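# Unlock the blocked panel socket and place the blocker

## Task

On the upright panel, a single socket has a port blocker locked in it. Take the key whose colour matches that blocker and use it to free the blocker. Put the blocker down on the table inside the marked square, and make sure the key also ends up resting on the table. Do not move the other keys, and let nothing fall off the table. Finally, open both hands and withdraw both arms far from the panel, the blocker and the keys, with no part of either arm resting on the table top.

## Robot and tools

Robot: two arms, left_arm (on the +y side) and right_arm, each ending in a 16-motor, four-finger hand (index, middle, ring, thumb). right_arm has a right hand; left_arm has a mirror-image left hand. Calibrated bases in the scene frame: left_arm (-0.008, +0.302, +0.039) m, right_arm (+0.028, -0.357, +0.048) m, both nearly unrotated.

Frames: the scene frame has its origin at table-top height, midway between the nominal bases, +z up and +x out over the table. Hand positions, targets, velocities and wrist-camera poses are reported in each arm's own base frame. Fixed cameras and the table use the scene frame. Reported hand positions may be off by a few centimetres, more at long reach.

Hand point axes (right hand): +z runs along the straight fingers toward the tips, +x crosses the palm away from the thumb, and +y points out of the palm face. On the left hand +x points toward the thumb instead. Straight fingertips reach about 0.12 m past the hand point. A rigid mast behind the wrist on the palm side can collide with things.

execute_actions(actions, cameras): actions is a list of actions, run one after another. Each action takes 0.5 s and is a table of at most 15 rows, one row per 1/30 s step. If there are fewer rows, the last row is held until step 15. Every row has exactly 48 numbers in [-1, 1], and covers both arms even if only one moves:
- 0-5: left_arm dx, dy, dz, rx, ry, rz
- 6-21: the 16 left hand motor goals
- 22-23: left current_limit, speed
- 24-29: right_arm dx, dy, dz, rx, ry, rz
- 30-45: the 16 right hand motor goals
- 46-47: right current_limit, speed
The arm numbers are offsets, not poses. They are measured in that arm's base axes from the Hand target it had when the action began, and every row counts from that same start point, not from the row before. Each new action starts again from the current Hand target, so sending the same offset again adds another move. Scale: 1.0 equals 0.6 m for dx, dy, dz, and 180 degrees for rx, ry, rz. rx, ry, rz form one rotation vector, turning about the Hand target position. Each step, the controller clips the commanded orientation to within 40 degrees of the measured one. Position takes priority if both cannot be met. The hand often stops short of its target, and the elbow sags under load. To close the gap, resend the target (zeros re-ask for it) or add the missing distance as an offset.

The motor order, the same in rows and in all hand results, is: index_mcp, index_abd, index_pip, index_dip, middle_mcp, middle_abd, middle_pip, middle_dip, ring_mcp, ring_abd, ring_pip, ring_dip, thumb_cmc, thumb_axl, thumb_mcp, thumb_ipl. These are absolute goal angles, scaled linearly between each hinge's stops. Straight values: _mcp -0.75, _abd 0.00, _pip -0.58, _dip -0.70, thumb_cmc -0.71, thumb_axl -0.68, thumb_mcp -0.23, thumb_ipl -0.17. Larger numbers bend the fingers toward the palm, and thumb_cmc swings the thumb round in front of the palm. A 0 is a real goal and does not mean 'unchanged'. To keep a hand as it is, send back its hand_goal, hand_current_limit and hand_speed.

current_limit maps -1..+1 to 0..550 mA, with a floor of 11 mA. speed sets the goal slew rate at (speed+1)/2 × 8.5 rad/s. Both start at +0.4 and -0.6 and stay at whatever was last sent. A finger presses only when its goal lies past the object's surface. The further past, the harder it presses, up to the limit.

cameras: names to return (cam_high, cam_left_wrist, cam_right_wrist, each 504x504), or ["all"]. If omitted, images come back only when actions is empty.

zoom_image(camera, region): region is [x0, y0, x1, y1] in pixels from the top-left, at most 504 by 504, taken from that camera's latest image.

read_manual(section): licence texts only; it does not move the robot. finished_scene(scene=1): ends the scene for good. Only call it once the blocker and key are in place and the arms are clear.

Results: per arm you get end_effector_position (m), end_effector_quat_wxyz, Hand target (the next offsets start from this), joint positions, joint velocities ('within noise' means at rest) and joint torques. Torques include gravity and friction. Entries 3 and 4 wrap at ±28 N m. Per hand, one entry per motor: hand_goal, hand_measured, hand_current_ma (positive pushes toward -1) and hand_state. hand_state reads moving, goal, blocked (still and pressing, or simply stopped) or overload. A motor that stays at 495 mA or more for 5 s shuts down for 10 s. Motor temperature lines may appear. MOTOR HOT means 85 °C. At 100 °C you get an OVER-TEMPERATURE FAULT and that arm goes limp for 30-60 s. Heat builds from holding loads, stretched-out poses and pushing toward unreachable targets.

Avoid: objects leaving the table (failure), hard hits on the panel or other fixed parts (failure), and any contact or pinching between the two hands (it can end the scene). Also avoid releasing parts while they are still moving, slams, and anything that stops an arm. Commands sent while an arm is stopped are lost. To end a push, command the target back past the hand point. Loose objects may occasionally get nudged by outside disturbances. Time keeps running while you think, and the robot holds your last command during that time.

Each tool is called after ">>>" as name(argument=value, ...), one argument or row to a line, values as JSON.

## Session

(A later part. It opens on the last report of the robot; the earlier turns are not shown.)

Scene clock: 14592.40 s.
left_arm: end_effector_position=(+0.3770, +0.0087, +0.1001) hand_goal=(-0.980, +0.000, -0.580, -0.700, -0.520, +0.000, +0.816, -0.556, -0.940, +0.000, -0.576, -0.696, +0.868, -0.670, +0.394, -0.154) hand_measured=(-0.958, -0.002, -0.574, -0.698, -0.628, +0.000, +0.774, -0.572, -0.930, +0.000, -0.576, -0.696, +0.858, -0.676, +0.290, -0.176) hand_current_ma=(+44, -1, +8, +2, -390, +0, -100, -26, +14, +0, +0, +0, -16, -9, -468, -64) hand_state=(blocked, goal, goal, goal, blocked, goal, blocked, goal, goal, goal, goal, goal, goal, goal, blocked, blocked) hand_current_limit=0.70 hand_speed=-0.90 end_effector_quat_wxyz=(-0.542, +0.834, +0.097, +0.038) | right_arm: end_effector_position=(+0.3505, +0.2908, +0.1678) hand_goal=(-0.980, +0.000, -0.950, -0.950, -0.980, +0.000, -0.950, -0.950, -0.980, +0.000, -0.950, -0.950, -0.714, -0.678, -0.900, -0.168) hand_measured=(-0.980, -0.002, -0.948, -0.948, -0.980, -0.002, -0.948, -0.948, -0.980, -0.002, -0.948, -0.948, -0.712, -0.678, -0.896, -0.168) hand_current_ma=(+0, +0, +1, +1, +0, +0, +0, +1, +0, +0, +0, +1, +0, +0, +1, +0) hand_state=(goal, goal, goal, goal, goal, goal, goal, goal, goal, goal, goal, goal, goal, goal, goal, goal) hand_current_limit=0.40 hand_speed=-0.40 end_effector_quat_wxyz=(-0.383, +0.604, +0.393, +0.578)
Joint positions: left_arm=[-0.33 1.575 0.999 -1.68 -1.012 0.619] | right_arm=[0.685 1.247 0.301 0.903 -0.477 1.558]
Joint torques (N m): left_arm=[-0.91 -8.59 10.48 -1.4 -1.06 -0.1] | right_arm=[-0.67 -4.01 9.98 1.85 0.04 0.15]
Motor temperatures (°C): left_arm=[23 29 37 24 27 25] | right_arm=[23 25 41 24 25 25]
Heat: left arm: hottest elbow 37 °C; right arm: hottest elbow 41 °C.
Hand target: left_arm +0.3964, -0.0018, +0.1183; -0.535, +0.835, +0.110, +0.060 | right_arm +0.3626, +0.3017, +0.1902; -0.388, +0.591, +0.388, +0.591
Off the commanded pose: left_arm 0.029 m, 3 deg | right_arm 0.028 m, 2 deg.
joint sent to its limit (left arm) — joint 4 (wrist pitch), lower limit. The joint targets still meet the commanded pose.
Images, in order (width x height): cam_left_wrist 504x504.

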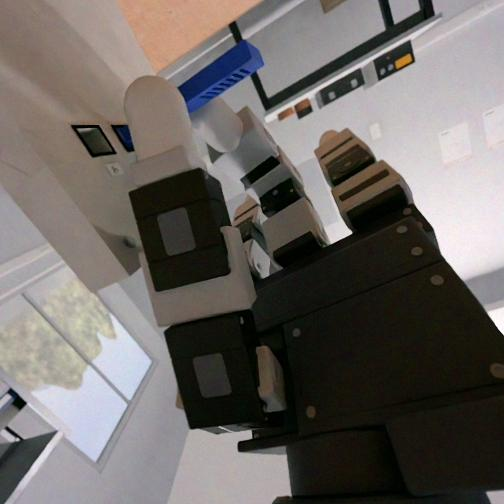

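>>> execute_actions(
  actions=[
    [[-0.00963,0.00325,-0.00688,0.00153,0.00452,0,-0.98,0,-0.58,-0.7,-0.52,0,0.816,-0.556,-0.94,0,-0.576,-0.696,0.869,-0.67,0.395,-0.154,0.7,-0.9,0,0,0,0,0,0,-0.98,0,-0.95,-0.95,-0.98,0,-0.95,-0.95,-0.98,0,-0.95,-0.95,-0.714,-0.678,-0.9,-0.168,0.4,-0.4],[-0.01925,0.0065,-0.01375,0.00306,0.00904,0,-0.98,0,-0.58,-0.7,-0.52,0,0.816,-0.556,-0.94,0,-0.576,-0.696,0.869,-0.67,0.395,-0.154,0.7,-0.9,0,0,0,0,0,0,-0.98,0,-0.95,-0.95,-0.98,0,-0.95,-0.95,-0.98,0,-0.95,-0.95,-0.714,-0.678,-0.9,-0.168,0.4,-0.4],[-0.02888,0.00975,-0.02063,0.00458,0.01356,0,-0.98,0,-0.58,-0.7,-0.52,0,0.816,-0.556,-0.94,0,-0.576,-0.696,0.869,-0.67,0.395,-0.154,0.7,-0.9,0,0,0,0,0,0,-0.98,0,-0.95,-0.95,-0.98,0,-0.95,-0.95,-0.98,0,-0.95,-0.95,-0.714,-0.678,-0.9,-0.168,0.4,-0.4],[-0.0385,0.013,-0.0275,0.00611,0.01808,0,-0.98,0,-0.58,-0.7,-0.52,0,0.816,-0.556,-0.94,0,-0.576,-0.696,0.869,-0.67,0.395,-0.154,0.7,-0.9,0,0,0,0,0,0,-0.98,0,-0.95,-0.95,-0.98,0,-0.95,-0.95,-0.98,0,-0.95,-0.95,-0.714,-0.678,-0.9,-0.168,0.4,-0.4]],
  ],
)

Scene clock: 14617.03 s.
left_arm: end_effector_position=(+0.3766, +0.0086, +0.0998) hand_goal=(-0.980, +0.000, -0.580, -0.700, -0.520, +0.000, +0.816, -0.556, -0.940, +0.000, -0.576, -0.696, +0.868, -0.670, +0.394, -0.154) hand_measured=(-0.958, -0.002, -0.574, -0.698, -0.628, +0.000, +0.774, -0.572, -0.930, +0.000, -0.576, -0.696, +0.858, -0.676, +0.290, -0.176) hand_current_ma=(+44, -1, +8, +2, -390, +0, -101, -27, +14, +0, +0, +0, -16, -9, -468, -64) hand_state=(blocked, goal, goal, goal, blocked, goal, blocked, goal, goal, goal, goal, goal, goal, goal, blocked, blocked) hand_current_limit=0.70 hand_speed=-0.90 end_effector_quat_wxyz=(-0.542, +0.834, +0.096, +0.037) | right_arm: end_effector_position=(+0.3505, +0.2908, +0.1678) hand_goal=(-0.980, +0.000, -0.950, -0.950, -0.980, +0.000, -0.950, -0.950, -0.980, +0.000, -0.950, -0.950, -0.714, -0.678, -0.900, -0.168) hand_measured=(-0.980, -0.002, -0.948, -0.948, -0.980, -0.002, -0.948, -0.948, -0.980, -0.002, -0.948, -0.948, -0.712, -0.678, -0.896, -0.168) hand_current_ma=(+0, +0, +1, +1, +0, +0, +0, +1, +0, +0, +0, +1, +0, +0, +1, +0) hand_state=(goal, goal, goal, goal, goal, goal, goal, goal, goal, goal, goal, goal, goal, goal, goal, goal) hand_current_limit=0.40 hand_speed=-0.40 end_effector_quat_wxyz=(-0.383, +0.604, +0.393, +0.578)
Joint positions: left_arm=[-0.331 1.575 0.998 -1.68 -1.012 0.619] | right_arm=[0.685 1.247 0.301 0.903 -0.477 1.558]
Joint torques (N m): left_arm=[-0.85 -8.41 6.24 -1.4 -1.04 -0.11] | right_arm=[-0.62 -4.01 10.03 1.84 0.03 0.14]
Heat: left arm: hottest elbow 37 °C; right arm: hottest elbow 41 °C.
Hand target: left_arm +0.3733, +0.0059, +0.1018; -0.546, +0.831, +0.094, +0.037 | right_arm +0.3626, +0.3017, +0.1902; -0.388, +0.591, +0.388, +0.591
Off the commanded pose: left_arm 0.005 m, 1 deg | right_arm 0.028 m, 2 deg.
joint sent to its limit (left arm) — joint 4 (wrist pitch), lower limit. The joint targets still meet the commanded pose.

>>> execute_actions(
  actions=[
    [[-0.0006,0.00002,-0.00006,0.00003,0.00009,-0.0001,-0.98,0,-0.58,-0.7,-0.52,0,0.816,-0.556,-0.94,0,-0.576,-0.696,0.869,-0.67,0.395,-0.154,0.7,-0.9,0,0,0,0,0,0,-0.98,0,-0.95,-0.95,-0.98,0,-0.95,-0.95,-0.98,0,-0.95,-0.95,-0.714,-0.678,-0.9,-0.168,0.4,-0.4],[-0.00121,0.00004,-0.00013,0.00006,0.00018,-0.00019,-0.98,0,-0.58,-0.7,-0.52,0,0.816,-0.556,-0.94,0,-0.576,-0.696,0.869,-0.67,0.395,-0.154,0.7,-0.9,0,0,0,0,0,0,-0.98,0,-0.95,-0.95,-0.98,0,-0.95,-0.95,-0.98,0,-0.95,-0.95,-0.714,-0.678,-0.9,-0.168,0.4,-0.4],[-0.00182,0.00006,-0.00019,0.00009,0.00027,-0.00029,-0.98,0,-0.58,-0.7,-0.52,0,0.816,-0.556,-0.94,0,-0.576,-0.696,0.869,-0.67,0.395,-0.154,0.7,-0.9,0,0,0,0,0,0,-0.98,0,-0.95,-0.95,-0.98,0,-0.95,-0.95,-0.98,0,-0.95,-0.95,-0.714,-0.678,-0.9,-0.168,0.4,-0.4],[-0.00242,0.00008,-0.00026,0.00012,0.00036,-0.00038,-0.98,0,-0.58,-0.7,-0.52,0,0.816,-0.556,-0.94,0,-0.576,-0.696,0.869,-0.67,0.395,-0.154,0.7,-0.9,0,0,0,0,0,0,-0.98,0,-0.95,-0.95,-0.98,0,-0.95,-0.95,-0.98,0,-0.95,-0.95,-0.714,-0.678,-0.9,-0.168,0.4,-0.4],[-0.00303,0.0001,-0.00032,0.00015,0.00045,-0.00048,-0.98,0,-0.58,-0.7,-0.52,0,0.816,-0.556,-0.94,0,-0.576,-0.696,0.869,-0.67,0.395,-0.154,0.7,-0.9,0,0,0,0,0,0,-0.98,0,-0.95,-0.95,-0.98,0,-0.95,-0.95,-0.98,0,-0.95,-0.95,-0.714,-0.678,-0.9,-0.168,0.4,-0.4]],
  ],
  cameras=["cam_left_wrist"],
)

>>> zoom_image(
  camera="cam_left_wrist",
  region=[108, 120, 140, 152],
)

Scene clock: 14635.67 s.
left_arm: end_effector_position=(+0.3755, +0.0083, +0.0995) hand_goal=(-0.980, +0.000, -0.580, -0.700, -0.520, +0.000, +0.816, -0.556, -0.940, +0.000, -0.576, -0.696, +0.868, -0.670, +0.394, -0.154) hand_measured=(-0.958, -0.002, -0.574, -0.698, -0.628, +0.000, +0.772, -0.572, -0.930, +0.000, -0.576, -0.696, +0.856, -0.676, +0.290, -0.176) hand_current_ma=(+44, -1, +8, +2, -390, +0, -103, -27, +14, +0, +0, +0, -17, -9, -468, -64) hand_state=(blocked, goal, goal, goal, blocked, goal, blocked, goal, goal, goal, goal, goal, goal, goal, blocked, blocked) hand_current_limit=0.70 hand_speed=-0.90 end_effector_quat_wxyz=(-0.542, +0.834, +0.095, +0.037) | right_arm: end_effector_position=(+0.3505, +0.2908, +0.1678) hand_goal=(-0.980, +0.000, -0.950, -0.950, -0.980, +0.000, -0.950, -0.950, -0.980, +0.000, -0.950, -0.950, -0.714, -0.678, -0.900, -0.168) hand_measured=(-0.980, -0.002, -0.948, -0.948, -0.980, -0.002, -0.948, -0.948, -0.980, -0.002, -0.948, -0.948, -0.712, -0.678, -0.896, -0.168) hand_current_ma=(+0, +0, +1, +1, +0, +0, +0, +1, +0, +0, +0, +1, +0, +0, +1, +0) hand_state=(goal, goal, goal, goal, goal, goal, goal, goal, goal, goal, goal, goal, goal, goal, goal, goal) hand_current_limit=0.40 hand_speed=-0.40 end_effector_quat_wxyz=(-0.383, +0.604, +0.393, +0.578)
Joint positions: left_arm=[-0.333 1.573 0.995 -1.68 -1.012 0.619] | right_arm=[0.685 1.247 0.301 0.903 -0.477 1.558]
Joint torques (N m): left_arm=[-0.91 -8.47 6.09 -1.4 -1.04 -0.11] | right_arm=[-0.73 -3.96 10.03 1.85 0.04 0.14]
Heat: left arm: hottest elbow 35 °C; right arm: hottest elbow 41 °C.
Hand target: left_arm +0.3715, +0.0060, +0.1016; -0.547, +0.831, +0.093, +0.037 | right_arm +0.3626, +0.3017, +0.1902; -0.388, +0.591, +0.388, +0.591
Off the commanded pose: left_arm 0.005 m, 1 deg | right_arm 0.028 m, 2 deg.
joint sent to its limit (left arm) — joint 4 (wrist pitch), lower limit. The joint targets still meet the commanded pose.
Images, in order (width x height): cam_left_wrist 504x504.

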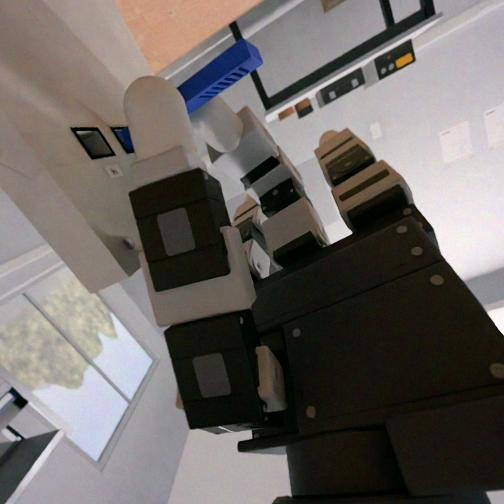

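Scaled by 15.750 from the camera's 504x504 image, which has a finer 720x720 frame.

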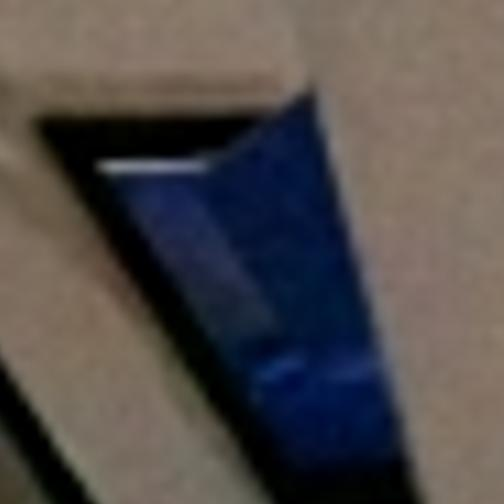

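>>> execute_actions(
  actions=[
    [[0.00809,-0.00273,0.00192,-0.0006,-0.00177,0,-0.98,0,-0.58,-0.7,-0.52,0,0.816,-0.556,-0.94,0,-0.576,-0.696,0.869,-0.67,0.395,-0.154,0.7,-0.9,0,0,0,0,0,0,-0.98,0,-0.95,-0.95,-0.98,0,-0.95,-0.95,-0.98,0,-0.95,-0.95,-0.714,-0.678,-0.9,-0.168,0.4,-0.4],[0.01617,-0.00546,0.00384,-0.0012,-0.00354,0,-0.98,0,-0.58,-0.7,-0.52,0,0.816,-0.556,-0.94,0,-0.576,-0.696,0.869,-0.67,0.395,-0.154,0.7,-0.9,0,0,0,0,0,0,-0.98,0,-0.95,-0.95,-0.98,0,-0.95,-0.95,-0.98,0,-0.95,-0.95,-0.714,-0.678,-0.9,-0.168,0.4,-0.4],[0.02426,-0.00819,0.00576,-0.0018,-0.00531,0,-0.98,0,-0.58,-0.7,-0.52,0,0.816,-0.556,-0.94,0,-0.576,-0.696,0.869,-0.67,0.395,-0.154,0.7,-0.9,0,0,0,0,0,0,-0.98,0,-0.95,-0.95,-0.98,0,-0.95,-0.95,-0.98,0,-0.95,-0.95,-0.714,-0.678,-0.9,-0.168,0.4,-0.4],[0.03234,-0.01092,0.00768,-0.00239,-0.00708,0,-0.98,0,-0.58,-0.7,-0.52,0,0.816,-0.556,-0.94,0,-0.576,-0.696,0.869,-0.67,0.395,-0.154,0.7,-0.9,0,0,0,0,0,0,-0.98,0,-0.95,-0.95,-0.98,0,-0.95,-0.95,-0.98,0,-0.95,-0.95,-0.714,-0.678,-0.9,-0.168,0.4,-0.4]],
  ],
)

Scene clock: 14662.33 s.
left_arm: end_effector_position=(+0.3755, +0.0083, +0.0995) hand_goal=(-0.980, +0.000, -0.580, -0.700, -0.520, +0.000, +0.816, -0.556, -0.940, +0.000, -0.576, -0.696, +0.868, -0.670, +0.394, -0.154) hand_measured=(-0.958, -0.002, -0.574, -0.698, -0.628, +0.000, +0.772, -0.572, -0.930, +0.000, -0.576, -0.696, +0.856, -0.676, +0.290, -0.176) hand_current_ma=(+44, -1, +8, +2, -390, +0, -103, -27, +14, +0, +0, +0, -17, -9, -468, -64) hand_state=(blocked, goal, goal, goal, blocked, goal, blocked, goal, goal, goal, goal, goal, goal, goal, blocked, blocked) hand_current_limit=0.70 hand_speed=-0.90 end_effector_quat_wxyz=(-0.542, +0.834, +0.095, +0.037) | right_arm: end_effector_position=(+0.3505, +0.2908, +0.1678) hand_goal=(-0.980, +0.000, -0.950, -0.950, -0.980, +0.000, -0.950, -0.950, -0.980, +0.000, -0.950, -0.950, -0.714, -0.678, -0.900, -0.168) hand_measured=(-0.980, -0.002, -0.948, -0.948, -0.980, -0.002, -0.948, -0.948, -0.980, -0.002, -0.948, -0.948, -0.712, -0.678, -0.896, -0.168) hand_current_ma=(+0, +0, +1, +1, +0, +0, +0, +1, +0, +0, +0, +1, +0, +0, +1, +0) hand_state=(goal, goal, goal, goal, goal, goal, goal, goal, goal, goal, goal, goal, goal, goal, goal, goal) hand_current_limit=0.40 hand_speed=-0.40 end_effector_quat_wxyz=(-0.383, +0.604, +0.393, +0.578)
Joint positions: left_arm=[-0.333 1.573 0.995 -1.68 -1.012 0.619] | right_arm=[0.685 1.247 0.301 0.903 -0.477 1.558]
Joint torques (N m): left_arm=[-0.85 -6.65 9.88 -1.42 -1.04 -0.1] | right_arm=[-0.67 -4.01 10.03 1.85 0.03 0.15]
Heat: left arm: hottest elbow 34 °C; right arm: hottest elbow 41 °C.
Hand target: left_arm +0.3909, -0.0006, +0.1062; -0.542, +0.833, +0.099, +0.046 | right_arm +0.3626, +0.3017, +0.1902; -0.388, +0.591, +0.388, +0.591
Off the commanded pose: left_arm 0.019 m, 1 deg | right_arm 0.028 m, 2 deg.
joint sent to its limit (left arm) — joint 4 (wrist pitch), lower limit. The joint targets still meet the commanded pose.

>>> execute_actions(
  actions=[
    [[-0.00012,0.00004,-0.00151,0.00027,0.0008,0,-0.98,0,-0.58,-0.7,-0.52,0,0.816,-0.556,-0.94,0,-0.576,-0.696,0.869,-0.67,0.395,-0.154,0.7,-0.9,0,0,0,0,0,0,-0.98,0,-0.95,-0.95,-0.98,0,-0.95,-0.95,-0.98,0,-0.95,-0.95,-0.714,-0.678,-0.9,-0.168,0.4,-0.4],[-0.00025,0.00009,-0.00301,0.00054,0.00161,0,-0.98,0,-0.58,-0.7,-0.52,0,0.816,-0.556,-0.94,0,-0.576,-0.696,0.869,-0.67,0.395,-0.154,0.7,-0.9,0,0,0,0,0,0,-0.98,0,-0.95,-0.95,-0.98,0,-0.95,-0.95,-0.98,0,-0.95,-0.95,-0.714,-0.678,-0.9,-0.168,0.4,-0.4],[-0.00037,0.00013,-0.00452,0.00081,0.00241,0,-0.98,0,-0.58,-0.7,-0.52,0,0.816,-0.556,-0.94,0,-0.576,-0.696,0.869,-0.67,0.395,-0.154,0.7,-0.9,0,0,0,0,0,0,-0.98,0,-0.95,-0.95,-0.98,0,-0.95,-0.95,-0.98,0,-0.95,-0.95,-0.714,-0.678,-0.9,-0.168,0.4,-0.4],[0.00032,-0.0001,-0.00441,0.00077,0.00229,0,-0.98,0,-0.58,-0.7,-0.52,0,0.816,-0.556,-0.94,0,-0.576,-0.696,0.869,-0.67,0.395,-0.154,0.7,-0.9,0,0,0,0,0,0,-0.98,0,-0.95,-0.95,-0.98,0,-0.95,-0.95,-0.98,0,-0.95,-0.95,-0.714,-0.678,-0.9,-0.168,0.4,-0.4],[0.00101,-0.00034,-0.00431,0.00073,0.00217,0,-0.98,0,-0.58,-0.7,-0.52,0,0.816,-0.556,-0.94,0,-0.576,-0.696,0.869,-0.67,0.395,-0.154,0.7,-0.9,0,0,0,0,0,0,-0.98,0,-0.95,-0.95,-0.98,0,-0.95,-0.95,-0.98,0,-0.95,-0.95,-0.714,-0.678,-0.9,-0.168,0.4,-0.4],[0.00171,-0.00057,-0.0042,0.00069,0.00205,0,-0.98,0,-0.58,-0.7,-0.52,0,0.816,-0.556,-0.94,0,-0.576,-0.696,0.869,-0.67,0.395,-0.154,0.7,-0.9,0,0,0,0,0,0,-0.98,0,-0.95,-0.95,-0.98,0,-0.95,-0.95,-0.98,0,-0.95,-0.95,-0.714,-0.678,-0.9,-0.168,0.4,-0.4],[0.0024,-0.00081,-0.0041,0.00065,0.00193,0,-0.98,0,-0.58,-0.7,-0.52,0,0.816,-0.556,-0.94,0,-0.576,-0.696,0.869,-0.67,0.395,-0.154,0.7,-0.9,0,0,0,0,0,0,-0.98,0,-0.95,-0.95,-0.98,0,-0.95,-0.95,-0.98,0,-0.95,-0.95,-0.714,-0.678,-0.9,-0.168,0.4,-0.4],[0.00309,-0.00104,-0.00399,0.00061,0.00181,0,-0.98,0,-0.58,-0.7,-0.52,0,0.816,-0.556,-0.94,0,-0.576,-0.696,0.869,-0.67,0.395,-0.154,0.7,-0.9,0,0,0,0,0,0,-0.98,0,-0.95,-0.95,-0.98,0,-0.95,-0.95,-0.98,0,-0.95,-0.95,-0.714,-0.678,-0.9,-0.168,0.4,-0.4],[0.00378,-0.00127,-0.00388,0.00057,0.00169,0,-0.98,0,-0.58,-0.7,-0.52,0,0.816,-0.556,-0.94,0,-0.576,-0.696,0.869,-0.67,0.395,-0.154,0.7,-0.9,0,0,0,0,0,0,-0.98,0,-0.95,-0.95,-0.98,0,-0.95,-0.95,-0.98,0,-0.95,-0.95,-0.714,-0.678,-0.9,-0.168,0.4,-0.4],[0.00447,-0.00151,-0.00378,0.00053,0.00157,0,-0.98,0,-0.58,-0.7,-0.52,0,0.816,-0.556,-0.94,0,-0.576,-0.696,0.869,-0.67,0.395,-0.154,0.7,-0.9,0,0,0,0,0,0,-0.98,0,-0.95,-0.95,-0.98,0,-0.95,-0.95,-0.98,0,-0.95,-0.95,-0.714,-0.678,-0.9,-0.168,0.4,-0.4],[0.00517,-0.00174,-0.00367,0.00049,0.00145,0,-0.98,0,-0.58,-0.7,-0.52,0,0.816,-0.556,-0.94,0,-0.576,-0.696,0.869,-0.67,0.395,-0.154,0.7,-0.9,0,0,0,0,0,0,-0.98,0,-0.95,-0.95,-0.98,0,-0.95,-0.95,-0.98,0,-0.95,-0.95,-0.714,-0.678,-0.9,-0.168,0.4,-0.4],[0.00586,-0.00198,-0.00357,0.00045,0.00133,0,-0.98,0,-0.58,-0.7,-0.52,0,0.816,-0.556,-0.94,0,-0.576,-0.696,0.869,-0.67,0.395,-0.154,0.7,-0.9,0,0,0,0,0,0,-0.98,0,-0.95,-0.95,-0.98,0,-0.95,-0.95,-0.98,0,-0.95,-0.95,-0.714,-0.678,-0.9,-0.168,0.4,-0.4]],
  ],
  cameras=["cam_left_wrist"],
)

>>> zoom_image(
  camera="cam_left_wrist",
  region=[108, 120, 140, 152],
)

Scene clock: 14696.00 s.
left_arm: end_effector_position=(+0.3770, +0.0077, +0.0982) hand_goal=(-0.980, +0.000, -0.580, -0.700, -0.520, +0.000, +0.816, -0.556, -0.940, +0.000, -0.576, -0.696, +0.868, -0.670, +0.394, -0.154) hand_measured=(-0.958, -0.002, -0.574, -0.698, -0.628, +0.000, +0.772, -0.572, -0.930, +0.000, -0.576, -0.696, +0.856, -0.676, +0.292, -0.176) hand_current_ma=(+44, -1, +8, +2, -390, +0, -106, -28, +14, +0, +0, +0, -19, -11, -467, -64) hand_state=(blocked, goal, goal, goal, blocked, goal, blocked, goal, goal, goal, goal, goal, goal, goal, blocked, blocked) hand_current_limit=0.70 hand_speed=-0.90 end_effector_quat_wxyz=(-0.543, +0.834, +0.094, +0.036) | right_arm: end_effector_position=(+0.3505, +0.2908, +0.1678) hand_goal=(-0.980, +0.000, -0.950, -0.950, -0.980, +0.000, -0.950, -0.950, -0.980, +0.000, -0.950, -0.950, -0.714, -0.678, -0.900, -0.168) hand_measured=(-0.980, -0.002, -0.948, -0.948, -0.980, -0.002, -0.948, -0.948, -0.980, -0.002, -0.948, -0.948, -0.712, -0.678, -0.896, -0.168) hand_current_ma=(+0, +0, +1, +1, +0, +0, +0, +1, +0, +0, +0, +1, +0, +0, +1, +0) hand_state=(goal, goal, goal, goal, goal, goal, goal, goal, goal, goal, goal, goal, goal, goal, goal, goal) hand_current_limit=0.40 hand_speed=-0.40 end_effector_quat_wxyz=(-0.383, +0.604, +0.393, +0.578)
Joint positions: left_arm=[-0.333 1.581 0.999 -1.68 -1.012 0.619] | right_arm=[0.685 1.247 0.301 0.903 -0.477 1.558]
Joint torques (N m): left_arm=[-0.79 -6.3 10.25 -1.43 -1.04 -0.1] | right_arm=[-0.85 -3.96 10.04 1.84 0.03 0.14]
Heat: left arm: hottest elbow 37 °C; right arm: hottest elbow 41 °C.
Hand target: left_arm +0.3945, -0.0018, +0.1041; -0.543, +0.833, +0.098, +0.044 | right_arm +0.3626, +0.3017, +0.1902; -0.388, +0.591, +0.388, +0.591
Off the commanded pose: left_arm 0.021 m, 1 deg | right_arm 0.028 m, 2 deg.
joint sent to its limit (left arm) — joint 4 (wrist pitch), lower limit. The joint targets still meet the commanded pose.
Images, in order (width x height): cam_left_wrist 504x504.

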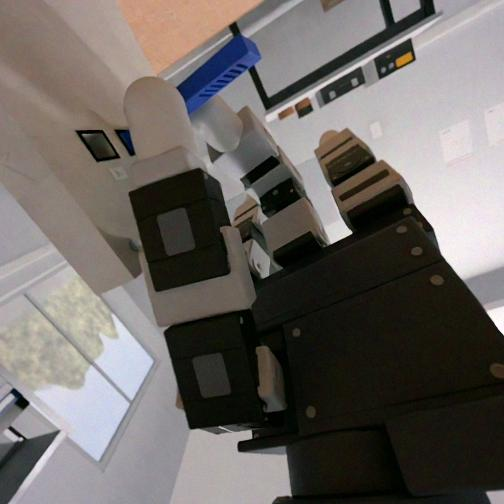

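Scaled by 15.750 from the camera's 504x504 image, which has a finer 720x720 frame.

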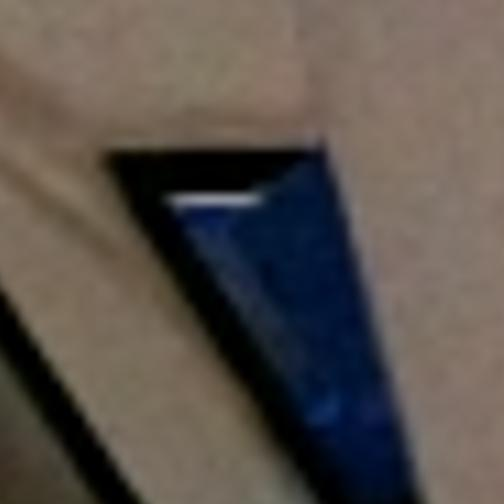

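>>> zoom_image(
  camera="cam_left_wrist",
  region=[180, 30, 268, 118],
)

Scaled by 5.727 from the camera's 504x504 image, which has a finer 720x720 frame.

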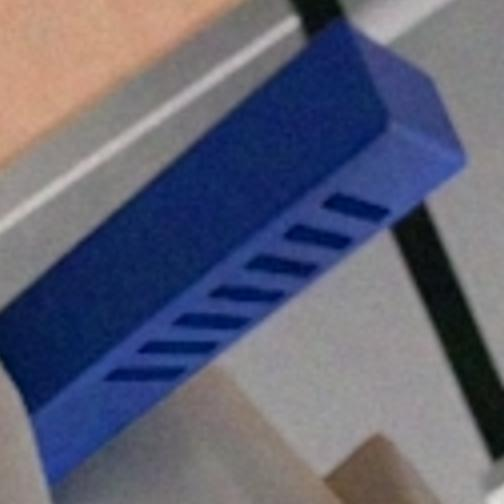

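>>> execute_actions(
  actions=[
    [[0.00043,-0.00014,0.00516,-0.00093,-0.00275,0,-0.98,0,-0.58,-0.7,-0.52,0,0.816,-0.556,-0.94,0,-0.576,-0.696,0.869,-0.67,0.395,-0.154,0.7,-0.9,0,0,0,0,0,0,-0.98,0,-0.95,-0.95,-0.98,0,-0.95,-0.95,-0.98,0,-0.95,-0.95,-0.714,-0.678,-0.9,-0.168,0.4,-0.4],[0.00085,-0.00029,0.01031,-0.00186,-0.0055,0,-0.98,0,-0.58,-0.7,-0.52,0,0.816,-0.556,-0.94,0,-0.576,-0.696,0.869,-0.67,0.395,-0.154,0.7,-0.9,0,0,0,0,0,0,-0.98,0,-0.95,-0.95,-0.98,0,-0.95,-0.95,-0.98,0,-0.95,-0.95,-0.714,-0.678,-0.9,-0.168,0.4,-0.4],[0.00128,-0.00043,0.01547,-0.00279,-0.00825,0,-0.98,0,-0.58,-0.7,-0.52,0,0.816,-0.556,-0.94,0,-0.576,-0.696,0.869,-0.67,0.395,-0.154,0.7,-0.9,0,0,0,0,0,0,-0.98,0,-0.95,-0.95,-0.98,0,-0.95,-0.95,-0.98,0,-0.95,-0.95,-0.714,-0.678,-0.9,-0.168,0.4,-0.4],[0.0017,-0.00057,0.02062,-0.00372,-0.011,0,-0.98,0,-0.58,-0.7,-0.52,0,0.816,-0.556,-0.94,0,-0.576,-0.696,0.869,-0.67,0.395,-0.154,0.7,-0.9,0,0,0,0,0,0,-0.98,0,-0.95,-0.95,-0.98,0,-0.95,-0.95,-0.98,0,-0.95,-0.95,-0.714,-0.678,-0.9,-0.168,0.4,-0.4]],
  ],
  cameras=["cam_left_wrist"],
)

>>> zoom_image(
  camera="cam_left_wrist",
  region=[180, 30, 268, 118],
)

>>> zoom_image(
  camera="cam_left_wrist",
  region=[108, 120, 140, 152],
)

Scene clock: 14855.77 s.
left_arm: end_effector_position=(+0.3771, +0.0077, +0.0992) hand_goal=(-0.980, +0.000, -0.580, -0.700, -0.520, +0.000, +0.816, -0.556, -0.940, +0.000, -0.576, -0.696, +0.868, -0.670, +0.394, -0.154) hand_measured=(-0.958, -0.002, -0.574, -0.698, -0.628, +0.000, +0.772, -0.572, -0.930, +0.000, -0.576, -0.696, +0.856, -0.676, +0.292, -0.176) hand_current_ma=(+44, -1, +8, +2, -390, +0, -106, -28, +14, +0, +0, +0, -19, -11, -467, -64) hand_state=(blocked, goal, goal, goal, blocked, goal, blocked, goal, goal, goal, goal, goal, goal, goal, blocked, blocked) hand_current_limit=0.70 hand_speed=-0.90 end_effector_quat_wxyz=(-0.542, +0.834, +0.095, +0.037) | right_arm: end_effector_position=(+0.3505, +0.2908, +0.1678) hand_goal=(-0.980, +0.000, -0.950, -0.950, -0.980, +0.000, -0.950, -0.950, -0.980, +0.000, -0.950, -0.950, -0.714, -0.678, -0.900, -0.168) hand_measured=(-0.980, -0.002, -0.948, -0.948, -0.980, -0.002, -0.948, -0.948, -0.980, -0.002, -0.948, -0.948, -0.712, -0.678, -0.896, -0.168) hand_current_ma=(+0, +0, +1, +1, +0, +0, +0, +1, +0, +0, +0, +1, +0, +0, +1, +0) hand_state=(goal, goal, goal, goal, goal, goal, goal, goal, goal, goal, goal, goal, goal, goal, goal, goal) hand_current_limit=0.40 hand_speed=-0.40 end_effector_quat_wxyz=(-0.383, +0.604, +0.393, +0.578)
Joint positions: left_arm=[-0.333 1.578 0.999 -1.68 -1.012 0.62] | right_arm=[0.685 1.247 0.301 0.903 -0.477 1.558]
Joint torques (N m): left_arm=[-0.73 -8.59 10.3 -1.42 -1.05 -0.11] | right_arm=[-0.79 -3.96 10.02 1.87 0.03 0.14]
Heat: left arm: hottest elbow 38 °C; right arm: hottest elbow 41 °C.
Hand target: left_arm +0.3955, -0.0022, +0.1165; -0.537, +0.835, +0.108, +0.058 | right_arm +0.3626, +0.3017, +0.1902; -0.388, +0.591, +0.388, +0.591
Off the commanded pose: left_arm 0.027 m, 3 deg | right_arm 0.028 m, 2 deg.
joint sent to its limit (left arm) — joint 4 (wrist pitch), lower limit. The joint targets still meet the commanded pose.
Images, in order (width x height): cam_left_wrist 504x504.

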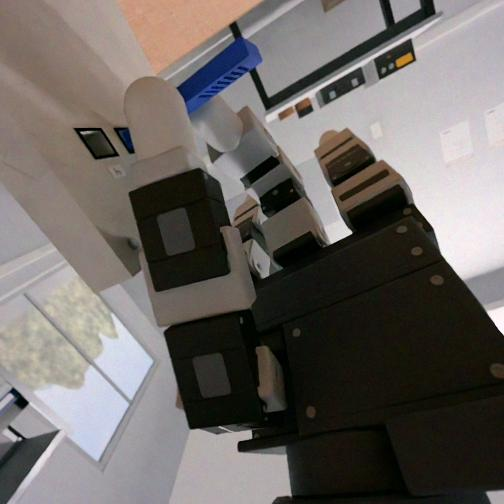

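Scaled by 5.727 from the camera's 504x504 image, which has a finer 720x720 frame.

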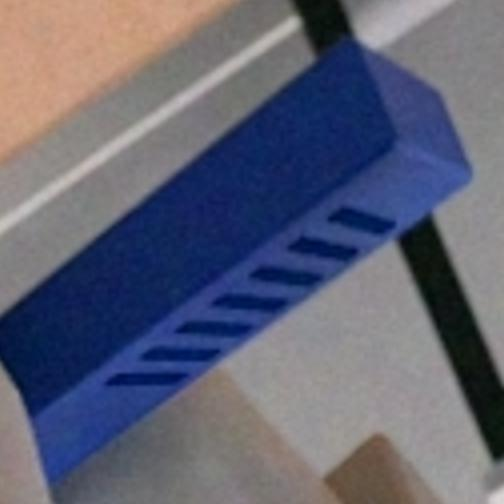

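Scaled by 15.750 from the camera's 504x504 image, which has a finer 720x720 frame.

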